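# Four arms open a pallet collar and seat it

## Task

Unfold the pallet collar into its open shape, then set it down squarely onto the pallet so it sits aligned and stays there without the robots holding it.

## Robot and tools

Robots: four identical i2rt Big YAM arms, arm1, arm2, arm3 and arm4. Each has six revolute joints, a two-finger gripper and a wrist camera (arm1_cam_wrist to arm4_cam_wrist). Two fixed room cameras, cam_high and cam_low, also watch the scene. A foot (base_link) faces along its own +x. Foot poses in the scene frame (x, y, z in m; quaternion w, x, y, z): arm1 (-0.442, -0.869, 0.827; 0.732, 0.008, -0.002, 0.681), arm2 (0.208, -0.882, 0.882; 0.664, -0.005, -0.002, 0.748), arm3 (1.002, -0.063, 0.941; 0.107, 0.005, -0.003, -0.994), arm4 (-0.905, -0.173, 0.843; 0.993, 0.008, 0.002, -0.120). Reach is about 1.0 m from the joint1 axis.

Frame: one scene frame, origin on the floor, +z up, metres. The hand point lies between the finger pads, roughly 1 cm behind the tips; fingers point along hand +z and open along hand y. With joints 1 and 6 at 0 and the hand level and forward, the camera sits on top of the hand looking at the tips.

Tool move: optional keys arm1..arm4 and cameras. An arm left out gets nothing new. Each arm's part may contain:
- joints: absolute joint targets by name, each a single number. joint1_rad -2.879 to 2.879 (base yaw, positive counter-clockwise from above); joint2_rad 0 to 3.141 (shoulder, 0 = upper arm back and level, positive lifts it up and forward); joint3_rad 0 to 3.019 (elbow, 0 = folded); joint4_rad -1.692 to 1.57 (wrist pitch, positive tips fingers up); joint5_rad -1.57 to 1.57 (sideways wrist swing, positive to the arm's right); joint6_rad -2.094 to 2.094 (roll, positive clockwise seen from behind); gripper_m 0 to 0.093 (fingertip gap in m, absolute). Done tolerances: ±0.045, 0.14, 0.09, 0.055, 0.03, 0.035 rad and ±0.003 m.
- target: one list of seven numbers [x, y, z, qw, qx, qy, qz], an absolute hand pose in the scene frame (m, unit quaternion), same form as the printed hand line. The hand moves in a straight line from its current hand_target toward it. With target, joints may only hold gripper_m.
- speed: top path speed in m/s, 0.002 to 0.5 (default 0.25), only allowed with target; rotation is capped at twice this value in rad/s.
- min_time_s: 0.1 to 8 s, the minimum duration of that arm's joint motions; only with joints.
cameras: list of names from the six cameras or "all"; [] means none. An unknown key or camera name makes the call invalid; out-of-range values are refused, and a refusal cancels the remaining move, wait and finished_scene calls of that reply.
All motions in one action start together. Hand paths of one action finish together, paced by the slowest, lasting 0.5 to 10 s; one action is at most 15 s. Paths ignore obstacles and other arms. The controller clips each step to within 100 mm and 20 degrees of the measured hand pose; hands lag, drift and often stop a centimetre or more off. Joints move at unequal rates, so joint moves can sweep wide.

Tool wait: seconds 0 to 10, optional cameras; commands nothing new. zoom_image: camera plus region [x0, y0, x1, y1] in image pixels (origin top-left, at most 504 by 504), only for a camera in the latest images. read_manual: licence texts only. finished_scene: scene = current scene number; irreversible, the goal must hold with the robots hands-off.

Results: per-arm joint_positions, Joint velocities (rad/s, gripper m/s; "within noise" when still), joint torques (N m, arm joints only, include gravity, have offsets; numbers 3 and 4 wrap at ±28), hand and hand_target poses, joint_status and hand_status. The move line lists each arm sent a motion with "done" or its worst status. "off_target": stopped short, maybe still pushing. "time_out": the arm kept targets near where it stood and keeps pushing; on_its_own lists those still heading there ("held at" is the target, not the reading); send the reported position to relieve it. "joint command not followed" or "pose unreachable": a self/arm-clearance check withheld targets; the arm may keep retrying until given new ones. "as last shown" arms were not commanded. The pictures line gives image order; images may lag the state slightly. Camera calibrations are approximate (room cameras may have shifted a few mm or degrees).

Gripper: gripping a hard part at full force reads up to 0.005 m under its width (some read up to 0.002 over); shut on nothing reads 0.000 to 0.003. Full force needs a target about 0.005 m below first-contact reading; release by sending a value well above the reading.

Avoid: pressing two robots together (including one gripper closing on another's fingers) — it fails the scene; hard hits between arms; hitting fixed or heavy things; dropping parts from height or releasing them while moving; pushing anything out of the work area or onto the floor. Arms keep pushing on contact and can push hard. Sustained load, stretched poses or pushing at unreachable poses heat motors: a MOTOR HOT line appears at 85 °C, and at 100 °C that arm goes limp for 30 to 60 s (OVER-TEMPERATURE FAULT, keys read limit_stop_at_motor_heat; resend targets afterward). Loose objects may occasionally get a brief push. While you think the scene continues and arms hold their last command.

Each tool is called as name(argument=value, ...) on one line, values as JSON.

## Session

move()

Scene clock: 0.00 s.
Joint torques (N m): no reading
Heat: arm1: hottest joint2_rad 27 °C; arm2: hottest joint1_rad 29 °C; arm3: hottest joint2_rad 28 °C; arm4: hottest joint3_rad 26 °C.
Joint velocities: within noise
arm1.joint_positions: joint1_rad=-0.065 joint2_rad=+0.630 joint3_rad=+1.439 joint4_rad=-1.526 joint5_rad=-0.294 joint6_rad=-0.227 gripper_m=+0.09396
arm1.joint_status: not commanded
arm1.hand: x=-0.4595 y=-0.6705 z=+1.3570 quat_wxyz=(-0.265, +0.702, -0.562, -0.349) (m; scene frame)
arm1.hand_target: x=-0.4597 y=-0.6723 z=+1.3677 quat_wxyz=(-0.275, +0.699, -0.557, -0.355) (m; scene frame)
arm1.hand_status: not commanded
arm2.joint_positions: joint1_rad=-0.084 joint2_rad=+0.619 joint3_rad=+1.393 joint4_rad=-1.516 joint5_rad=+0.144 joint6_rad=-0.348 gripper_m=+0.09396
arm2.joint_status: not commanded
arm2.hand: x=+0.2206 y=-0.6723 z=+1.3873 quat_wxyz=(-0.365, +0.742, -0.533, -0.178) (m; scene frame)
arm2.hand_target: x=+0.2206 y=-0.6740 z=+1.3961 quat_wxyz=(-0.373, +0.738, -0.531, -0.184) (m; scene frame)
arm2.hand_status: not commanded
arm3.joint_positions: joint1_rad=+0.360 joint2_rad=+0.599 joint3_rad=+1.346 joint4_rad=-1.493 joint5_rad=+0.031 joint6_rad=+0.279 gripper_m=+0.09396
arm3.joint_status: not commanded
arm3.hand: x=+0.8178 y=-0.1699 z=+1.4311 quat_wxyz=(-0.156, -0.909, -0.127, +0.366) (m; scene frame)
arm3.hand_target: x=+0.8186 y=-0.1692 z=+1.4433 quat_wxyz=(-0.162, -0.903, -0.126, +0.378) (m; scene frame)
arm3.hand_status: not commanded
arm4.joint_positions: joint1_rad=+0.290 joint2_rad=+0.627 joint3_rad=+1.434 joint4_rad=-1.194 joint5_rad=-0.005 joint6_rad=+0.379 gripper_m=+0.09396
arm4.joint_status: not commanded
arm4.hand: x=-0.6551 y=-0.1695 z=+1.4325 quat_wxyz=(-0.543, -0.139, -0.819, -0.127) (m; scene frame)
arm4.hand_target: x=-0.6588 y=-0.1698 z=+1.4420 quat_wxyz=(-0.551, -0.138, -0.813, -0.129) (m; scene frame)
arm4.hand_status: not commanded
pictures: arm1_cam_wrist, arm2_cam_wrist, arm3_cam_wrist, arm4_cam_wrist, cam_high, cam_low

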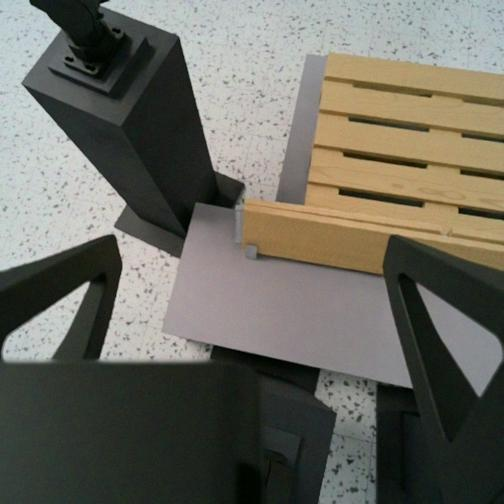

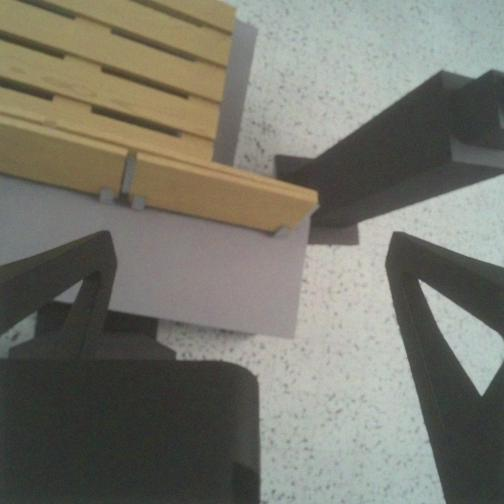

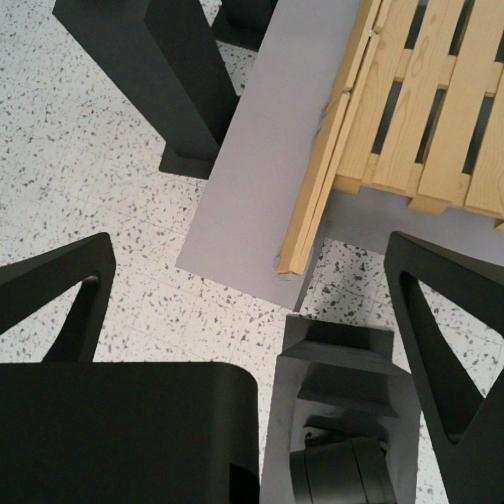

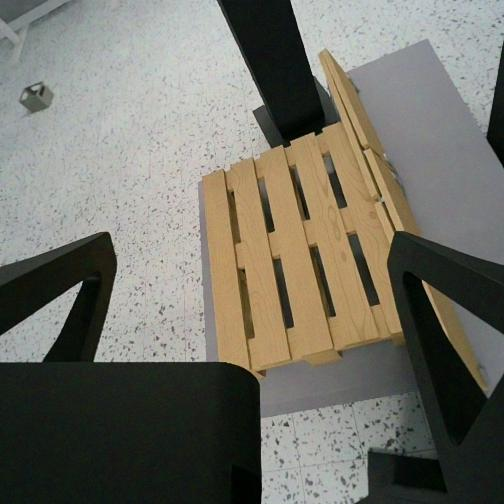

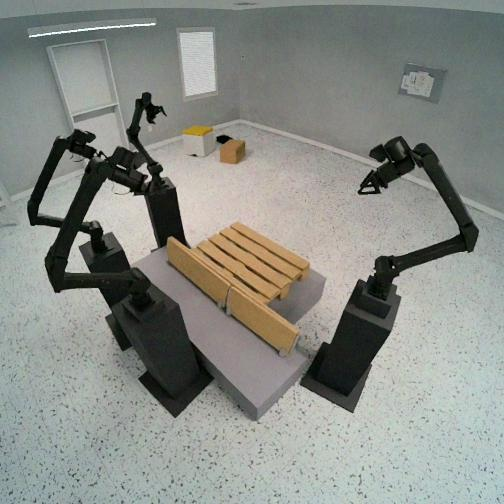

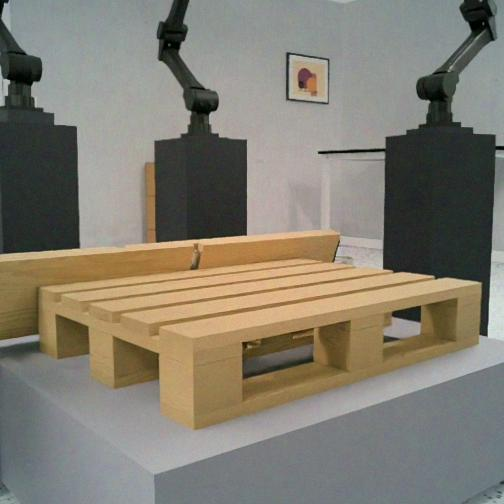

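zoom_image(camera="cam_high", region=[120, 200, 340, 420])

zoom_image(camera="cam_low", region=[0, 200, 400, 450])

zoom_image(camera="arm1_cam_wrist", region=[160, 40, 504, 384])

zoom_image(camera="arm2_cam_wrist", region=[0, 40, 360, 400])

zoom_image(camera="arm3_cam_wrist", region=[160, 0, 504, 344])

zoom_image(camera="arm4_cam_wrist", region=[180, 30, 504, 420])

Scaled by 2.291 from the camera's 504x504 image, which has a finer 720x720 frame.

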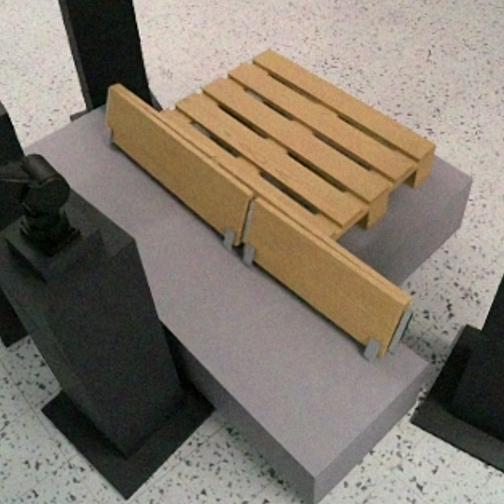

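Scaled by 1.260 from the camera's 504x504 image, which has a finer 720x720 frame.

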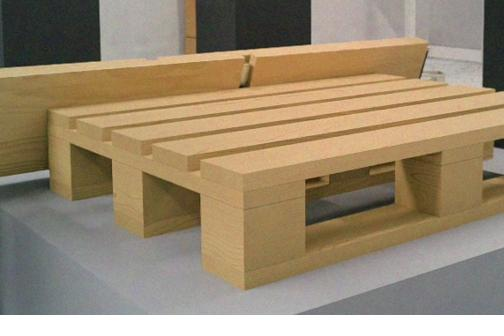

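Scaled by 1.465 from the camera's 504x504 image, which has a finer 720x720 frame.

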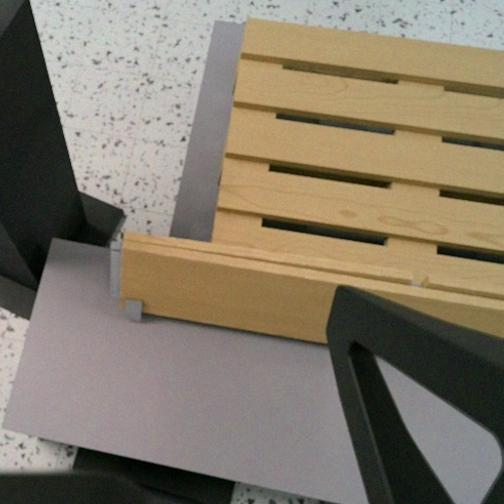

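Scaled by 1.400 from the camera's 504x504 image, which has a finer 720x720 frame.

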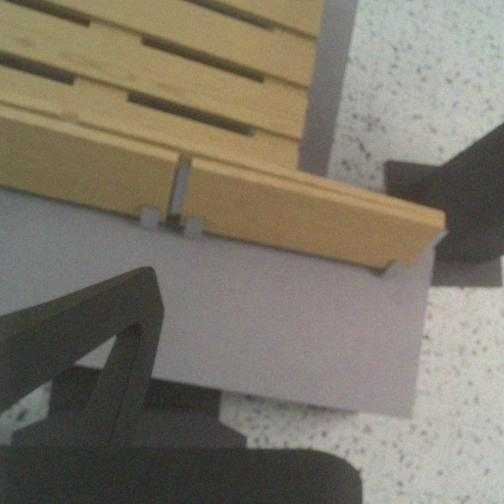

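Scaled by 1.465 from the camera's 504x504 image, which has a finer 720x720 frame.

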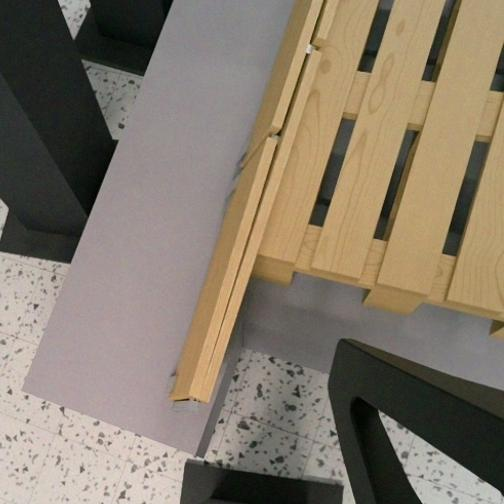

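Scaled by 1.292 from the camera's 504x504 image, which has a finer 720x720 frame.

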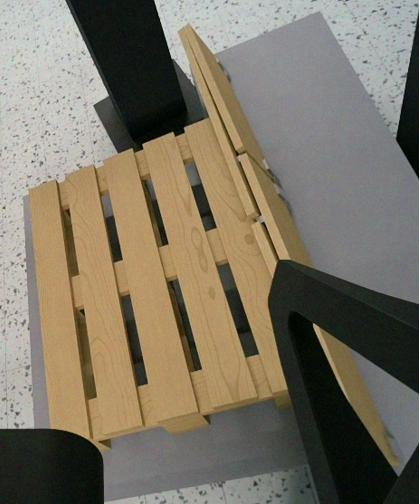

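zoom_image(camera="arm3_cam_wrist", region=[260, 0, 420, 160])

zoom_image(camera="arm3_cam_wrist", region=[250, 140, 400, 290])

zoom_image(camera="arm1_cam_wrist", region=[220, 180, 380, 300])

zoom_image(camera="arm2_cam_wrist", region=[60, 100, 340, 260])

zoom_image(camera="cam_low", region=[0, 220, 360, 380])

zoom_image(camera="arm4_cam_wrist", region=[310, 40, 440, 240])

Scaled by 3.150 from the camera's 504x504 image, which has a finer 720x720 frame.

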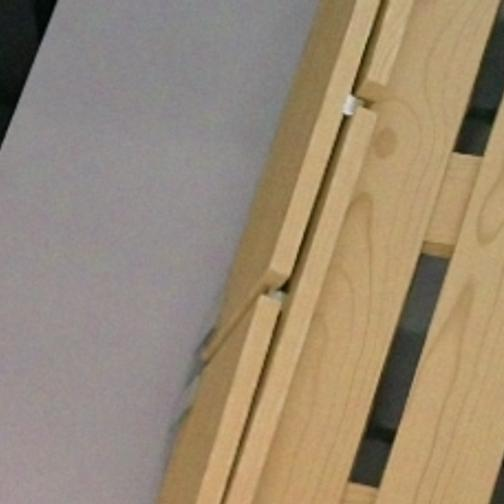

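Scaled by 3.360 from the camera's 504x504 image, which has a finer 720x720 frame.

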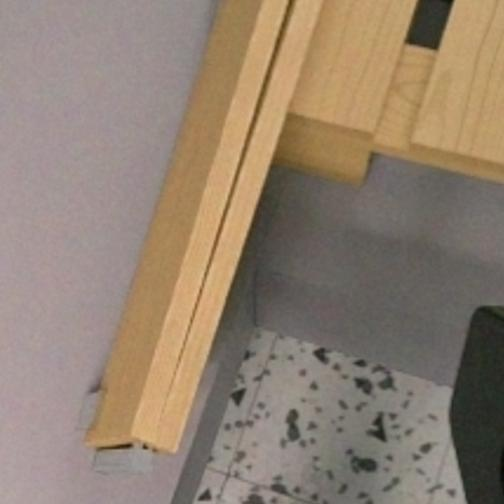

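Scaled by 3.150 from the camera's 504x504 image, which has a finer 720x720 frame.

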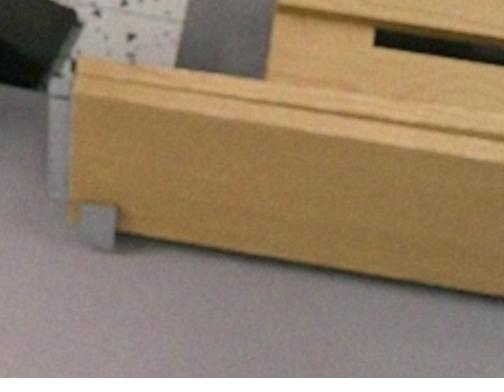

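Scaled by 1.800 from the camera's 504x504 image, which has a finer 720x720 frame.

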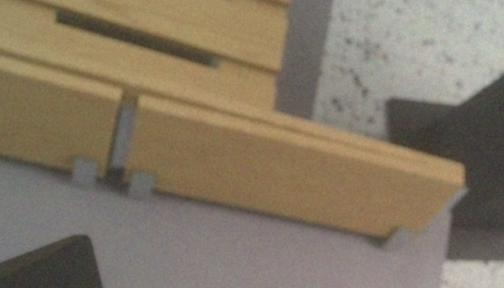

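Scaled by 1.400 from the camera's 504x504 image, which has a finer 720x720 frame.

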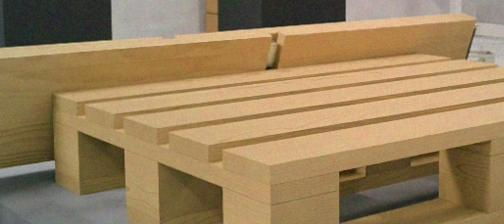

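Scaled by 2.520 from the camera's 504x504 image, which has a finer 720x720 frame.

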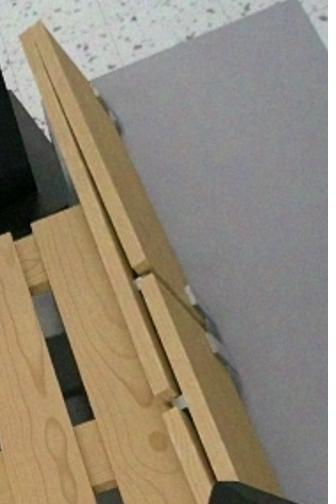

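move(arm1={"joints": {"joint1_rad": -0.0855, "joint2_rad": 2.154, "joint3_rad": 1.48, "joint4_rad": -0.897, "joint5_rad": 0.0, "joint6_rad": 1.413}, "min_time_s": 3.5}, arm2={"joints": {"joint1_rad": 0.06, "joint2_rad": 2.343, "joint3_rad": 1.565, "joint4_rad": -0.792, "joint5_rad": 0.0, "joint6_rad": -1.392}, "min_time_s": 3.5}, arm3={"joints": {"joint1_rad": 0.233, "joint2_rad": 2.166, "joint3_rad": 1.178, "joint4_rad": -0.583, "joint5_rad": 0.0, "joint6_rad": 0.447}, "min_time_s": 3.5}, arm4={"joints": {"joint1_rad": 0.927, "joint2_rad": 2.105, "joint3_rad": 1.501, "joint4_rad": -0.967, "joint5_rad": 0.0, "joint6_rad": 0.686}, "min_time_s": 3.5}, cameras=["all"])

Scene clock: 421.30 s.
Joint torques (N m): arm1=[0.85 -22.12 8.32 0.32 0.23 0.02] | arm2=[2.43 -17.32 7.91 0.24 -0.19 -0.09] | arm3=[-1.14 -19.02 3.86 0.98 -0.11 0.16] | arm4=[1.32 -20.37 9.98 0.85 0.03 0.13]
Heat: arm1: hottest joint3_rad 33 °C; arm2: hottest joint3_rad 33 °C; arm3: hottest joint3_rad 30 °C; arm4: hottest joint3_rad 38 °C.
move: arm1 done; arm2 done; arm3 done; arm4 done
Joint velocities: within noise
arm1.joint_positions: joint1_rad=-0.079 joint2_rad=+2.151 joint3_rad=+1.439 joint4_rad=-0.909 joint5_rad=-0.003 joint6_rad=+1.401 gripper_m=+0.09397
arm1.joint_status: all done
arm1.hand: x=-0.3576 y=-0.3108 z=+0.7475 quat_wxyz=(+0.009, +0.009, -1.000, +0.017) (m; scene frame)
arm1.hand_target: x=-0.3497 y=-0.2897 z=+0.7577 quat_wxyz=(+0.004, +0.000, -1.000, -0.007) (m; scene frame)
arm1.hand_status: not commanded
arm2.joint_positions: joint1_rad=+0.050 joint2_rad=+2.326 joint3_rad=+1.531 joint4_rad=-0.804 joint5_rad=+0.003 joint6_rad=-1.383 gripper_m=+0.09397
arm2.joint_status: all done
arm2.hand: x=+0.1110 y=-0.2992 z=+0.7179 quat_wxyz=(+0.015, +1.000, -0.009, +0.009) (m; scene frame)
arm2.hand_target: x=+0.1016 y=-0.2853 z=+0.7168 quat_wxyz=(+0.001, +1.000, +0.001, +0.005) (m; scene frame)
arm2.hand_status: not commanded
arm3.joint_positions: joint1_rad=+0.249 joint2_rad=+2.172 joint3_rad=+1.178 joint4_rad=-0.596 joint5_rad=+0.003 joint6_rad=+0.430 gripper_m=+0.09396
arm3.joint_status: all done
arm3.hand: x=+0.5605 y=-0.2847 z=+0.7735 quat_wxyz=(+0.003, -1.000, -0.017, -0.013) (m; scene frame)
arm3.hand_target: x=+0.5530 y=-0.2804 z=+0.7763 quat_wxyz=(-0.002, -1.000, -0.001, -0.006) (m; scene frame)
arm3.hand_status: not commanded
arm4.joint_positions: joint1_rad=+0.926 joint2_rad=+2.083 joint3_rad=+1.465 joint4_rad=-0.976 joint5_rad=-0.001 joint6_rad=+0.676 gripper_m=+0.09396
arm4.joint_status: all done
arm4.hand: x=-0.4617 y=+0.1901 z=+0.8064 quat_wxyz=(+0.010, +0.005, -1.000, -0.002) (m; scene frame)
arm4.hand_target: x=-0.4505 y=+0.1998 z=+0.8050 quat_wxyz=(+0.001, +0.000, -1.000, -0.008) (m; scene frame)
arm4.hand_status: not commanded
pictures: arm1_cam_wrist, arm2_cam_wrist, arm3_cam_wrist, arm4_cam_wrist, cam_high, cam_low
camera_calibration:
arm1_cam_wrist: T_world_to_cam=[[-0.00132336, -0.998238, 0.0593221, -0.354418], [-0.795646, 0.0369861, 0.604632, -0.721512], [-0.60576, -0.0463993, -0.794293, 0.491125], [0, 0, 0, 1]] pos_world=[-0.277033, -0.304319, 0.847372]
arm2_cam_wrist: T_world_to_cam=[[0.0245688, 0.999511, -0.0193629, 0.310885], [0.803172, -0.00820267, 0.595691, -0.514228], [0.59524, -0.0301871, -0.802981, 0.626585], [0, 0, 0, 1]] pos_world=[0.0324073, -0.296036, 0.815476]
arm3_cam_wrist: T_world_to_cam=[[-0.0365886, 0.999322, 0.0040681, 0.303215], [0.793746, 0.026588, 0.607668, -0.902696], [0.607148, 0.0254627, -0.794181, 0.40621], [0, 0, 0, 1]] pos_world=[0.480976, -0.289351, 0.86991]
arm4_cam_wrist: T_world_to_cam=[[0.00207604, -0.999994, -0.00285072, 0.192952], [-0.806981, -0.00335889, 0.590568, -0.844607], [-0.590574, 0.00107443, -0.806983, 0.502704], [0, 0, 0, 1]] pos_world=[-0.385098, 0.189573, 0.905021]

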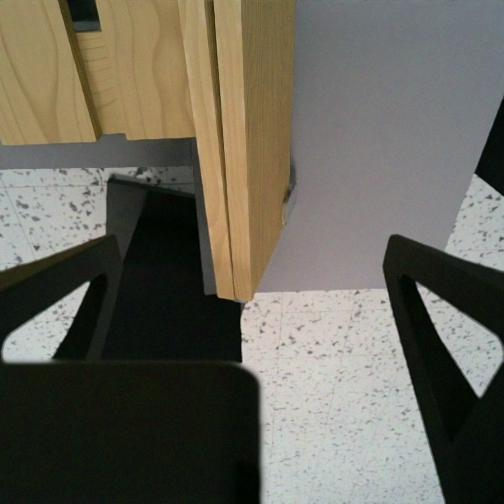

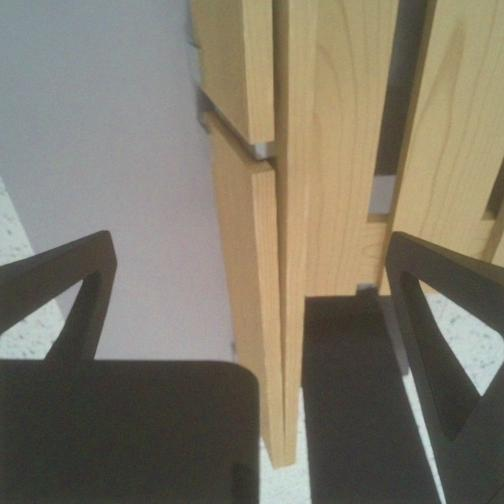

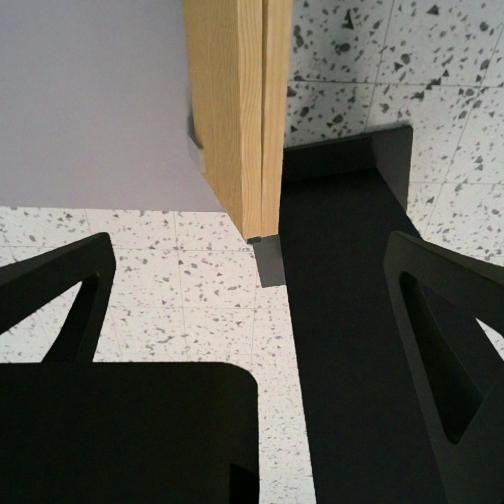

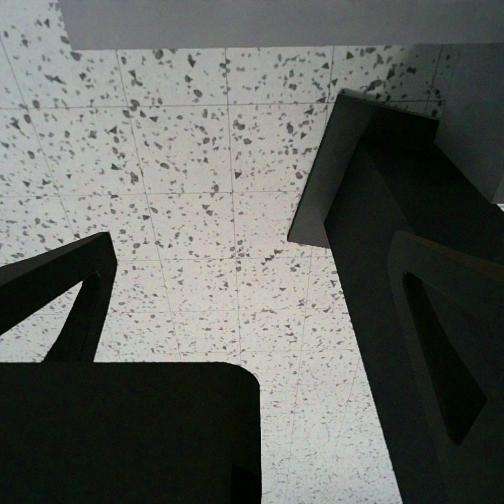

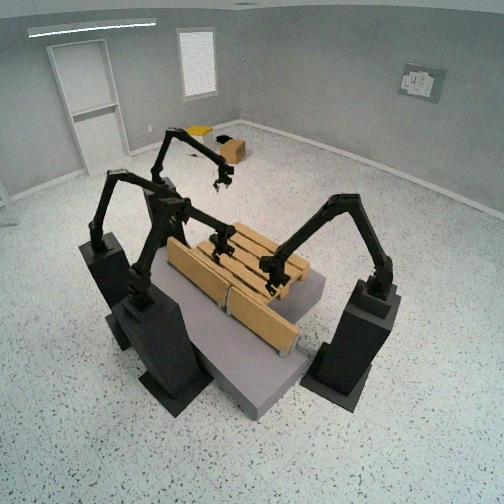

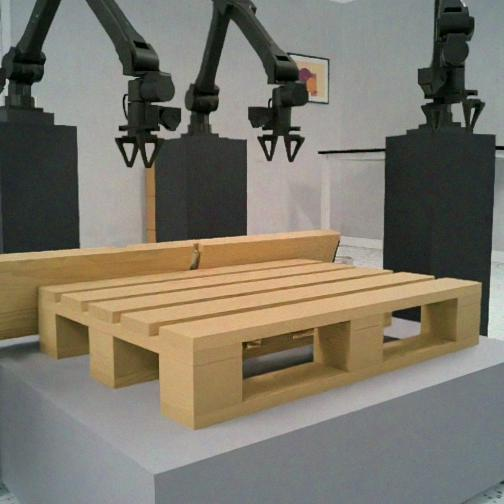

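zoom_image(camera="arm1_cam_wrist", region=[160, 0, 320, 160])

zoom_image(camera="arm1_cam_wrist", region=[180, 160, 340, 320])

zoom_image(camera="arm2_cam_wrist", region=[170, 40, 350, 220])

zoom_image(camera="arm2_cam_wrist", region=[210, 320, 370, 480])

zoom_image(camera="arm3_cam_wrist", region=[170, 130, 330, 290])

zoom_image(camera="cam_high", region=[150, 210, 330, 390])

Scaled by 3.150 from the camera's 504x504 image, which has a finer 720x720 frame.

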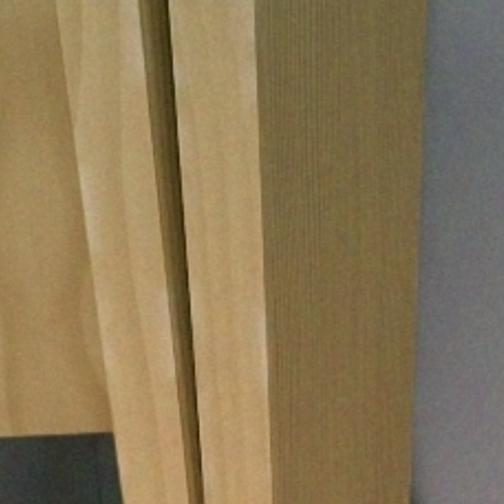

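Scaled by 3.150 from the camera's 504x504 image, which has a finer 720x720 frame.

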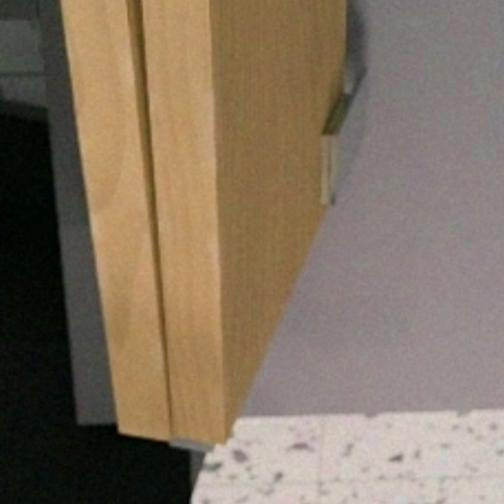

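Scaled by 2.800 from the camera's 504x504 image, which has a finer 720x720 frame.

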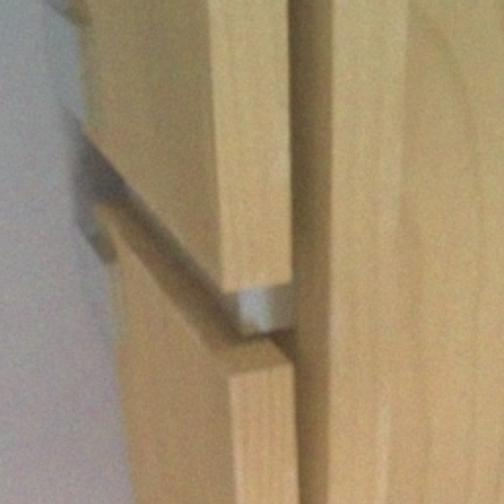

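Scaled by 3.150 from the camera's 504x504 image, which has a finer 720x720 frame.

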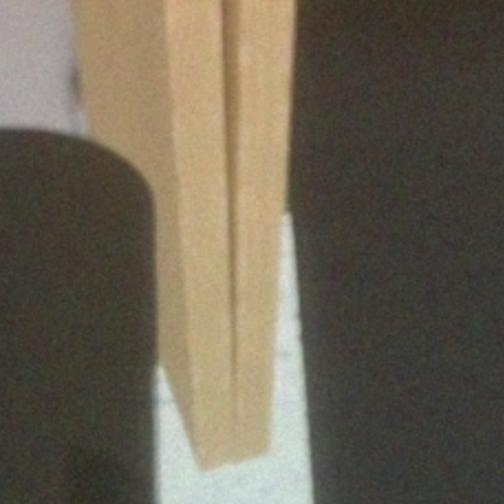

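Scaled by 3.150 from the camera's 504x504 image, which has a finer 720x720 frame.

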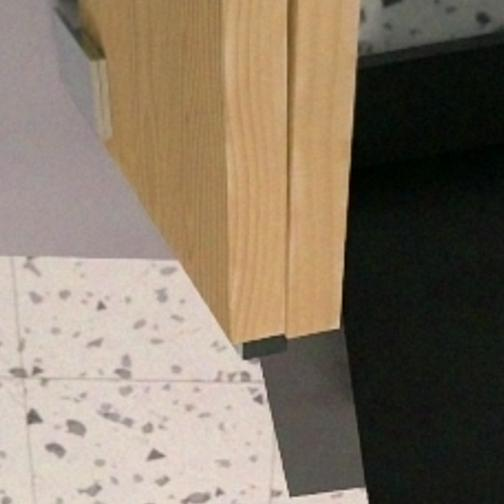

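Scaled by 2.800 from the camera's 504x504 image, which has a finer 720x720 frame.

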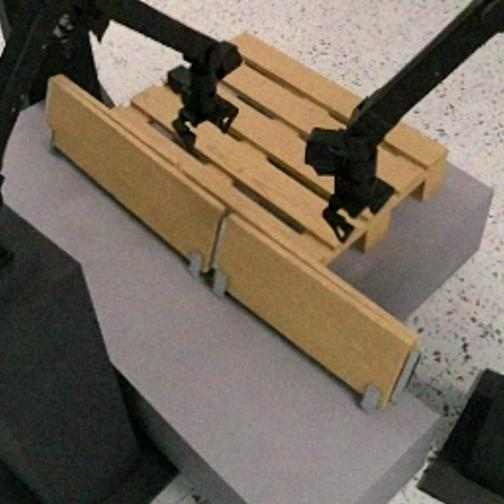

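move(arm2={"target": [0.07, -0.290, 0.545, 0.1736, 0.9848, 0, 0], "speed": 0.15, "joints": {"gripper_m": 0.045}}, cameras=["arm2_cam_wrist", "arm3_cam_wrist", "cam_low"])

zoom_image(camera="arm2_cam_wrist", region=[100, 100, 400, 400])

Scene clock: 636.97 s.
Joint torques (N m): arm1=[0.67 -21.95 8.27 0.27 0.23 -0.02] | arm2=[2.26 -19.08 7.8 -1.13 -0.23 0.01] | arm3=[-1.32 -18.73 3.74 1.05 -0.08 0.14] | arm4=[1.26 -20.31 9.94 0.92 0.03 0.13]
Heat: arm1: hottest joint3_rad 36 °C; arm2: hottest joint2_rad 40 °C; arm3: hottest joint2_rad 35 °C; arm4: hottest joint3_rad 37 °C.
move: arm2 off_target
Joint velocities: within noise
arm1, arm3, arm4: as last shown
arm2.joint_positions: joint1_rad=+0.081 joint2_rad=+2.864 joint3_rad=+2.137 joint4_rad=-1.164 joint5_rad=-0.078 joint6_rad=-1.382 gripper_m=+0.04506
arm2.joint_status: all done
arm2.hand: x=+0.0763 y=-0.2855 z=+0.5589 quat_wxyz=(+0.165, +0.986, -0.001, -0.002) (m; scene frame)
arm2.hand_target: x=+0.0701 y=-0.2905 z=+0.5454 quat_wxyz=(+0.173, +0.985, +0.000, +0.000) (m; scene frame)
arm2.hand_status: off_target (0.016 m and 1.0 deg from the pose sent, 0.178 m and 18.4 deg at the start)
arm4.hand: x=-0.4617 y=+0.1901 z=+0.8064 quat_wxyz=(+0.010, +0.005, -1.000, -0.001) (m; scene frame)
pictures: arm2_cam_wrist, arm3_cam_wrist, cam_low
camera_calibration:
arm2_cam_wrist: T_world_to_cam=[[0.00692437, 0.948675, -0.316176, 0.447711], [0.816305, 0.177263, 0.54975, -0.313912], [0.57758, -0.261902, -0.773181, 0.438428], [0, 0, 0, 1]] pos_world=[-0.0000795855, -0.254262, 0.653112]
arm3_cam_wrist: T_world_to_cam=[[-0.0365886, 0.999322, 0.0040681, 0.303215], [0.793746, 0.026588, 0.607668, -0.902696], [0.607148, 0.0254627, -0.794181, 0.40621], [0, 0, 0, 1]] pos_world=[0.480976, -0.289351, 0.86991]

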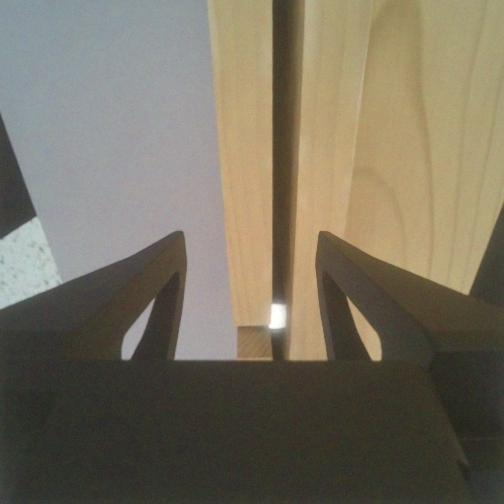

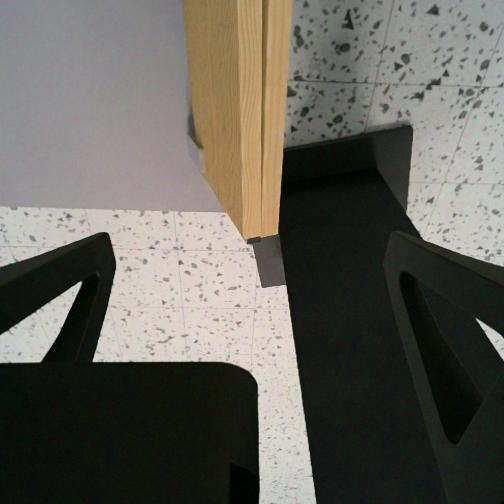

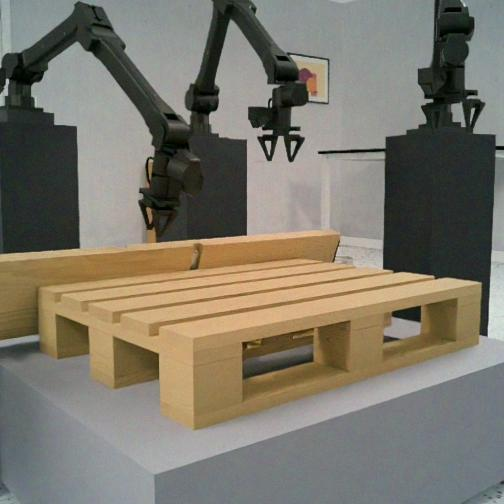

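Scaled by 1.680 from the camera's 504x504 image, which has a finer 720x720 frame.

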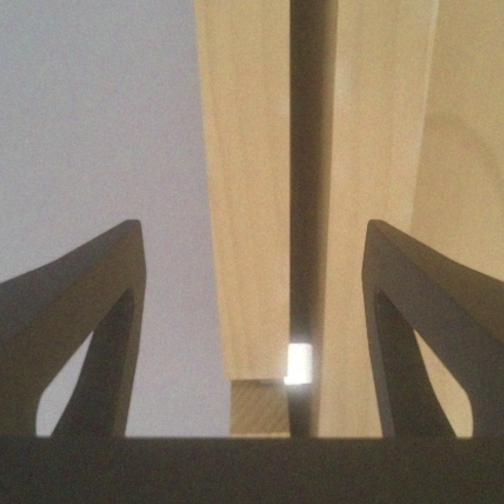

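move(arm2={"target": [0.0701, -0.3000, 0.5329, 0.1736, 0.9848, 0, 0], "speed": 0.05, "joints": {"gripper_m": 0.034}}, cameras=["arm2_cam_wrist"])

zoom_image(camera="arm2_cam_wrist", region=[150, 150, 350, 350])

Scene clock: 674.10 s.
Joint torques (N m): arm1=[1.08 -21.89 8.31 0.31 0.24 -0.01] | arm2=[2.61 -18.55 5.26 -0.25 -0.23 0.04] | arm3=[-0.56 -18.37 3.81 0.98 -0.09 0.16] | arm4=[1.44 -20.42 9.96 0.88 0.04 0.14]
Heat: arm1: hottest joint3_rad 36 °C; arm2: hottest joint2_rad 42 °C; arm3: hottest joint2_rad 35 °C; arm4: hottest joint3_rad 38 °C.
move: arm2 off_target
Joint velocities: within noise
arm1, arm3, arm4: as last shown
arm2.joint_positions: joint1_rad=+0.083 joint2_rad=+2.864 joint3_rad=+2.137 joint4_rad=-1.151 joint5_rad=-0.078 joint6_rad=-1.381 gripper_m=+0.03407
arm2.joint_status: all done
arm2.hand: x=+0.0747 y=-0.2828 z=+0.5579 quat_wxyz=(+0.159, +0.987, -0.001, -0.003) (m; scene frame)
arm2.hand_target: x=+0.0706 y=-0.3006 z=+0.5339 quat_wxyz=(+0.173, +0.985, +0.000, +0.000) (m; scene frame)
arm2.hand_status: off_target (0.031 m and 1.8 deg from the pose sent, 0.030 m and 1.0 deg at the start)
pictures: arm2_cam_wrist
camera_calibration:
arm2_cam_wrist: T_world_to_cam=[[0.00600596, 0.952575, -0.304246, 0.439367], [0.817876, 0.170379, 0.549591, -0.314443], [0.575364, -0.252136, -0.778064, 0.444964], [0, 0, 0, 1]] pos_world=[-0.00147925, -0.252764, 0.652701]

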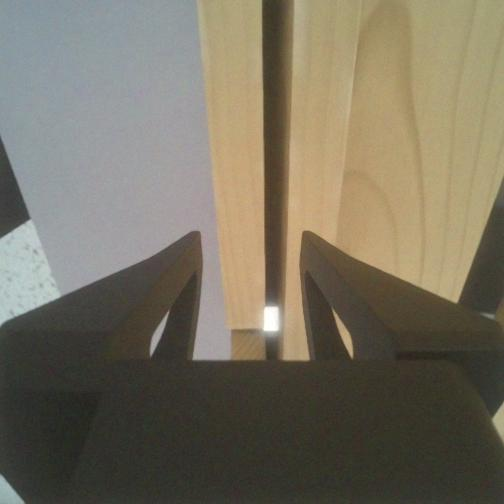

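Scaled by 2.520 from the camera's 504x504 image, which has a finer 720x720 frame.

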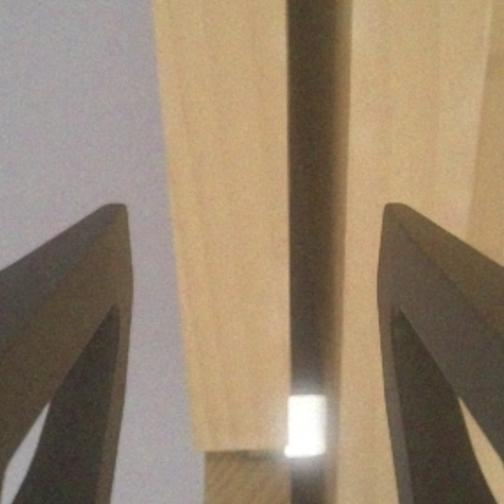

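move(arm2={"target": [0.0701, -0.3080, 0.5240, 0.1736, 0.9848, 0, 0], "speed": 0.15}, cameras=["arm2_cam_wrist"])

zoom_image(camera="arm2_cam_wrist", region=[150, 150, 350, 350])

Scene clock: 691.03 s.
Joint torques (N m): arm1=[0.32 -21.77 8.35 0.31 0.22 -0.03] | arm2=[2.67 -18.2 4.92 -0.31 -0.25 0.05] | arm3=[-1.14 -18.61 3.82 1.02 -0.07 0.19] | arm4=[1.32 -20.37 10.02 0.88 0.04 0.14]
Heat: arm1: hottest joint3_rad 36 °C; arm2: hottest joint2_rad 42 °C; arm3: hottest joint2_rad 35 °C; arm4: hottest joint3_rad 38 °C.
move: arm2 off_target
Joint velocities: within noise
arm1, arm3, arm4: as last shown
arm2.joint_positions: joint1_rad=+0.086 joint2_rad=+2.864 joint3_rad=+2.114 joint4_rad=-1.122 joint5_rad=-0.079 joint6_rad=-1.379 gripper_m=+0.03407
arm2.joint_status: not commanded
arm2.hand: x=+0.0737 y=-0.2877 z=+0.5508 quat_wxyz=(+0.156, +0.988, +0.000, -0.004) (m; scene frame)
arm2.hand_target: x=+0.0706 y=-0.3086 z=+0.5253 quat_wxyz=(+0.173, +0.985, +0.000, +0.000) (m; scene frame)
arm2.hand_status: off_target (0.034 m and 2.1 deg from the pose sent, 0.042 m and 1.7 deg at the start)
pictures: arm2_cam_wrist
camera_calibration:
arm2_cam_wrist: T_world_to_cam=[[0.00499257, 0.954338, -0.298688, 0.439434], [0.818455, 0.167715, 0.549548, -0.309826], [0.574548, -0.247206, -0.780246, 0.4415], [0, 0, 0, 1]] pos_world=[-0.00227842, -0.258265, 0.645996]

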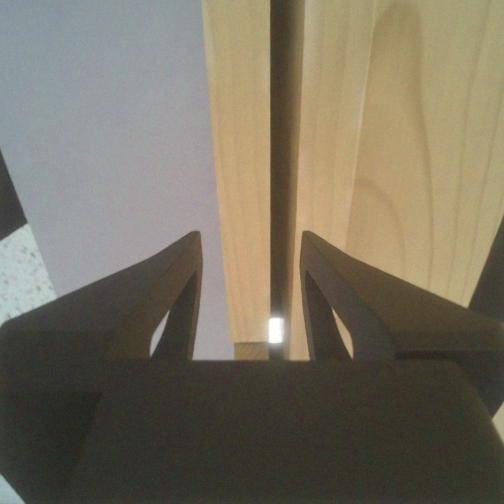

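Scaled by 2.520 from the camera's 504x504 image, which has a finer 720x720 frame.

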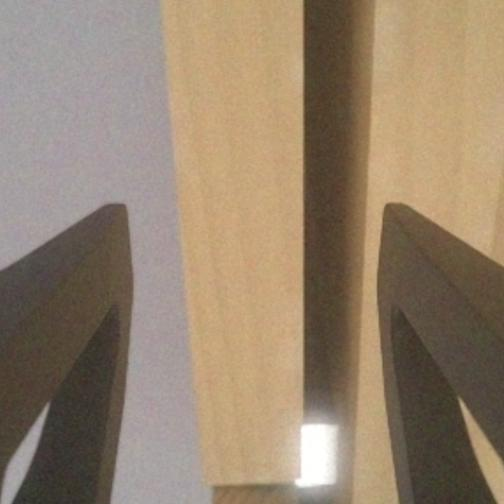

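move(arm2={"joints": {"joint2_rad": 2.94, "joint3_rad": 2.076, "joint4_rad": -1.053}, "min_time_s": 1.5}, cameras=["arm2_cam_wrist"])

zoom_image(camera="arm2_cam_wrist", region=[150, 150, 350, 350])

Scene clock: 743.77 s.
Joint torques (N m): arm1=[0.73 -22.12 8.35 0.34 0.24 0] | arm2=[2.49 -17.79 4.51 -0.32 -0.23 0.04] | arm3=[-0.97 -18.96 3.78 1.09 -0.08 0.16] | arm4=[1.32 -20.25 9.95 0.91 0.04 0.13]
Heat: arm1: hottest joint3_rad 36 °C; arm2: hottest joint2_rad 42 °C; arm3: hottest joint2_rad 35 °C; arm4: hottest joint3_rad 38 °C.
move: arm2 done
Joint velocities: within noise
arm1, arm3, arm4: as last shown
arm2.joint_positions: joint1_rad=+0.086 joint2_rad=+2.899 joint3_rad=+2.082 joint4_rad=-1.064 joint5_rad=-0.080 joint6_rad=-1.378 gripper_m=+0.03407
arm2.joint_status: all done
arm2.hand: x=+0.0780 y=-0.3070 z=+0.5196 quat_wxyz=(+0.161, +0.987, -0.001, -0.003) (m; scene frame)
arm2.hand_target: x=+0.0754 y=-0.3291 z=+0.4951 quat_wxyz=(+0.178, +0.984, +0.000, +0.001) (m; scene frame)
arm2.hand_status: not commanded
pictures: arm2_cam_wrist
camera_calibration:
arm2_cam_wrist: T_world_to_cam=[[0.00607103, 0.951232, -0.308416, 0.452431], [0.817508, 0.172897, 0.549351, -0.291158], [0.575885, -0.255468, -0.77659, 0.405388], [0, 0, 0, 1]] pos_world=[0.00182083, -0.276463, 0.614305]

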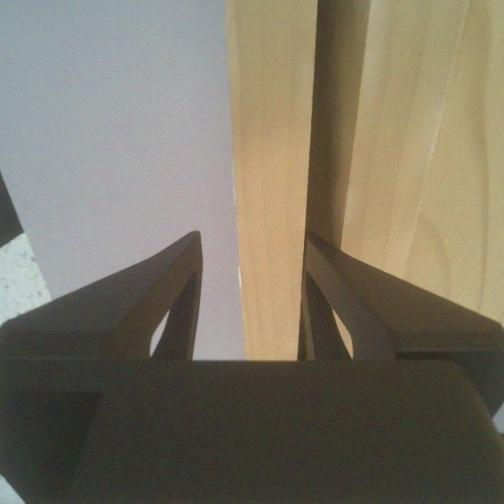

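Scaled by 2.520 from the camera's 504x504 image, which has a finer 720x720 frame.

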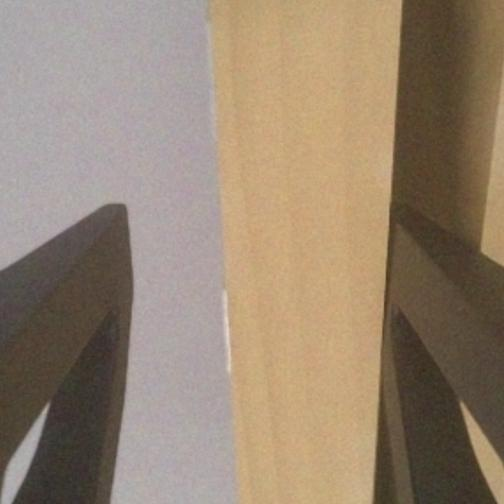

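move(arm2={"joints": {"joint2_rad": 2.958, "joint3_rad": 2.076, "joint4_rad": -1.040}, "min_time_s": 1.0}, cameras=["arm2_cam_wrist"])

zoom_image(camera="arm2_cam_wrist", region=[150, 150, 350, 350])

Scene clock: 754.37 s.
Joint torques (N m): arm1=[0.67 -22.01 8.34 0.23 0.23 -0.01] | arm2=[2.43 -17.44 4.48 -0.34 -0.24 0.05] | arm3=[-0.79 -18.78 3.82 0.94 -0.09 0.18] | arm4=[1.38 -20.37 10 0.88 0.03 0.12]
Heat: arm1: hottest joint3_rad 36 °C; arm2: hottest joint2_rad 41 °C; arm3: hottest joint2_rad 35 °C; arm4: hottest joint3_rad 38 °C.
move: arm2 done
Joint velocities: within noise
arm1, arm3, arm4: as last shown
arm2.joint_positions: joint1_rad=+0.086 joint2_rad=+2.911 joint3_rad=+2.082 joint4_rad=-1.052 joint5_rad=-0.080 joint6_rad=-1.378 gripper_m=+0.03407
arm2.joint_status: all done
arm2.hand: x=+0.0786 y=-0.3097 z=+0.5122 quat_wxyz=(+0.161, +0.987, -0.001, -0.003) (m; scene frame)
arm2.hand_target: x=+0.0768 y=-0.3353 z=+0.4842 quat_wxyz=(+0.181, +0.984, +0.000, +0.002) (m; scene frame)
arm2.hand_status: not commanded
pictures: arm2_cam_wrist
camera_calibration:
arm2_cam_wrist: T_world_to_cam=[[0.0060191, 0.951472, -0.307675, 0.452521], [0.817588, 0.172475, 0.549366, -0.28729], [0.575772, -0.254858, -0.776874, 0.398839], [0, 0, 0, 1]] pos_world=[0.00252085, -0.279364, 0.606904]

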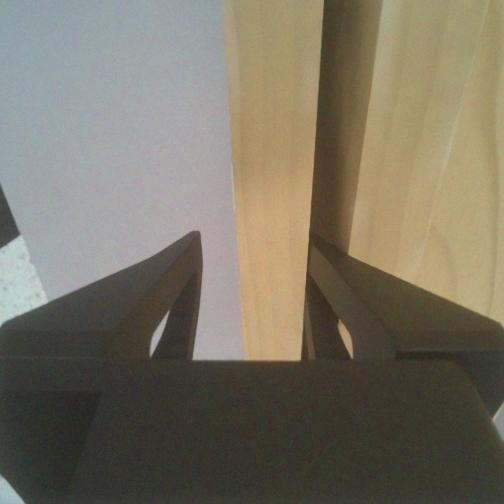

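Scaled by 2.520 from the camera's 504x504 image, which has a finer 720x720 frame.

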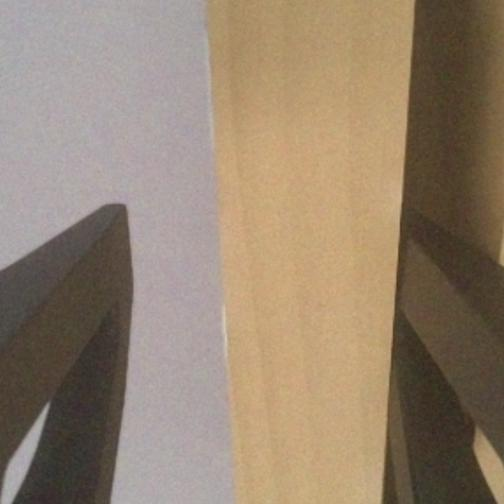

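move(arm2={"joints": {"gripper_m": 0.012}}, cameras=["arm2_cam_wrist", "arm3_cam_wrist"])

zoom_image(camera="arm2_cam_wrist", region=[150, 150, 350, 350])

Scene clock: 760.87 s.
Joint torques (N m): arm1=[0.62 -21.83 8.29 0.39 0.25 -0.01] | arm2=[2.55 -17.38 4.44 -0.9 -0.22 0.17] | arm3=[-0.56 -18.84 3.96 1.09 -0.11 0.13] | arm4=[1.44 -20.25 9.95 0.95 0.04 0.15]
Heat: arm1: hottest joint3_rad 36 °C; arm2: hottest joint2_rad 41 °C; arm3: hottest joint2_rad 35 °C; arm4: hottest joint3_rad 38 °C.
move: arm2 off_target
Joint velocities: within noise
arm1, arm3, arm4: as last shown
arm2.joint_positions: joint1_rad=+0.086 joint2_rad=+2.912 joint3_rad=+2.082 joint4_rad=-1.035 joint5_rad=-0.080 joint6_rad=-1.393 gripper_m=+0.01901
arm2.joint_status: gripper_m off_target (ended at +0.01904, target +0.01200)
arm2.hand: x=+0.0779 y=-0.3063 z=+0.5103 quat_wxyz=(+0.153, +0.988, +0.007, -0.006) (m; scene frame)
arm2.hand_target: x=+0.0769 y=-0.3354 z=+0.4840 quat_wxyz=(+0.181, +0.984, +0.000, +0.002) (m; scene frame)
arm2.hand_status: not commanded
pictures: arm2_cam_wrist, arm3_cam_wrist
camera_calibration:
arm2_cam_wrist: T_world_to_cam=[[-0.00997924, 0.956145, -0.292725, 0.443702], [0.819611, 0.17552, 0.545372, -0.28342], [0.572833, -0.234478, -0.785418, 0.409517], [0, 0, 0, 1]] pos_world=[0.00213683, -0.278475, 0.606093]
arm3_cam_wrist: T_world_to_cam=[[-0.0365886, 0.999322, 0.0040681, 0.303215], [0.793746, 0.026588, 0.607668, -0.902696], [0.607148, 0.0254627, -0.794181, 0.40621], [0, 0, 0, 1]] pos_world=[0.480976, -0.289351, 0.86991]

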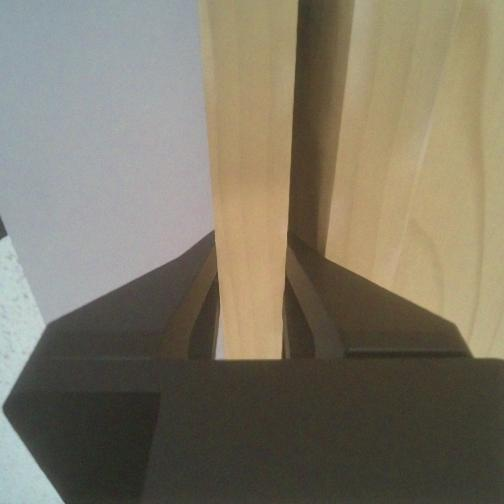

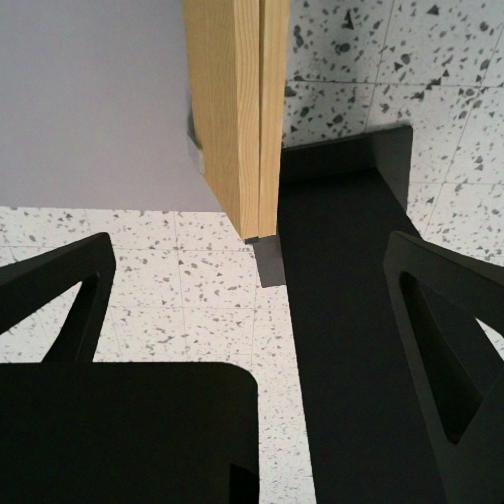

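Scaled by 2.520 from the camera's 504x504 image, which has a finer 720x720 frame.

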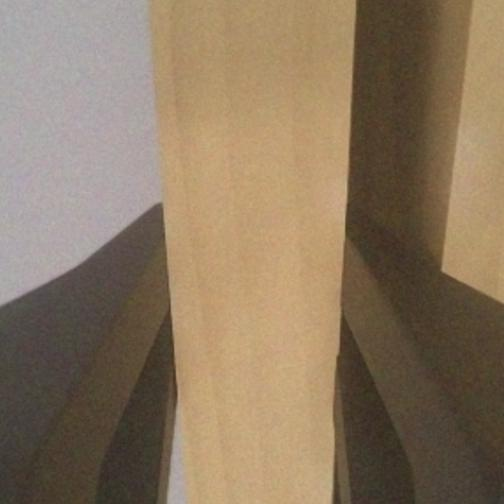

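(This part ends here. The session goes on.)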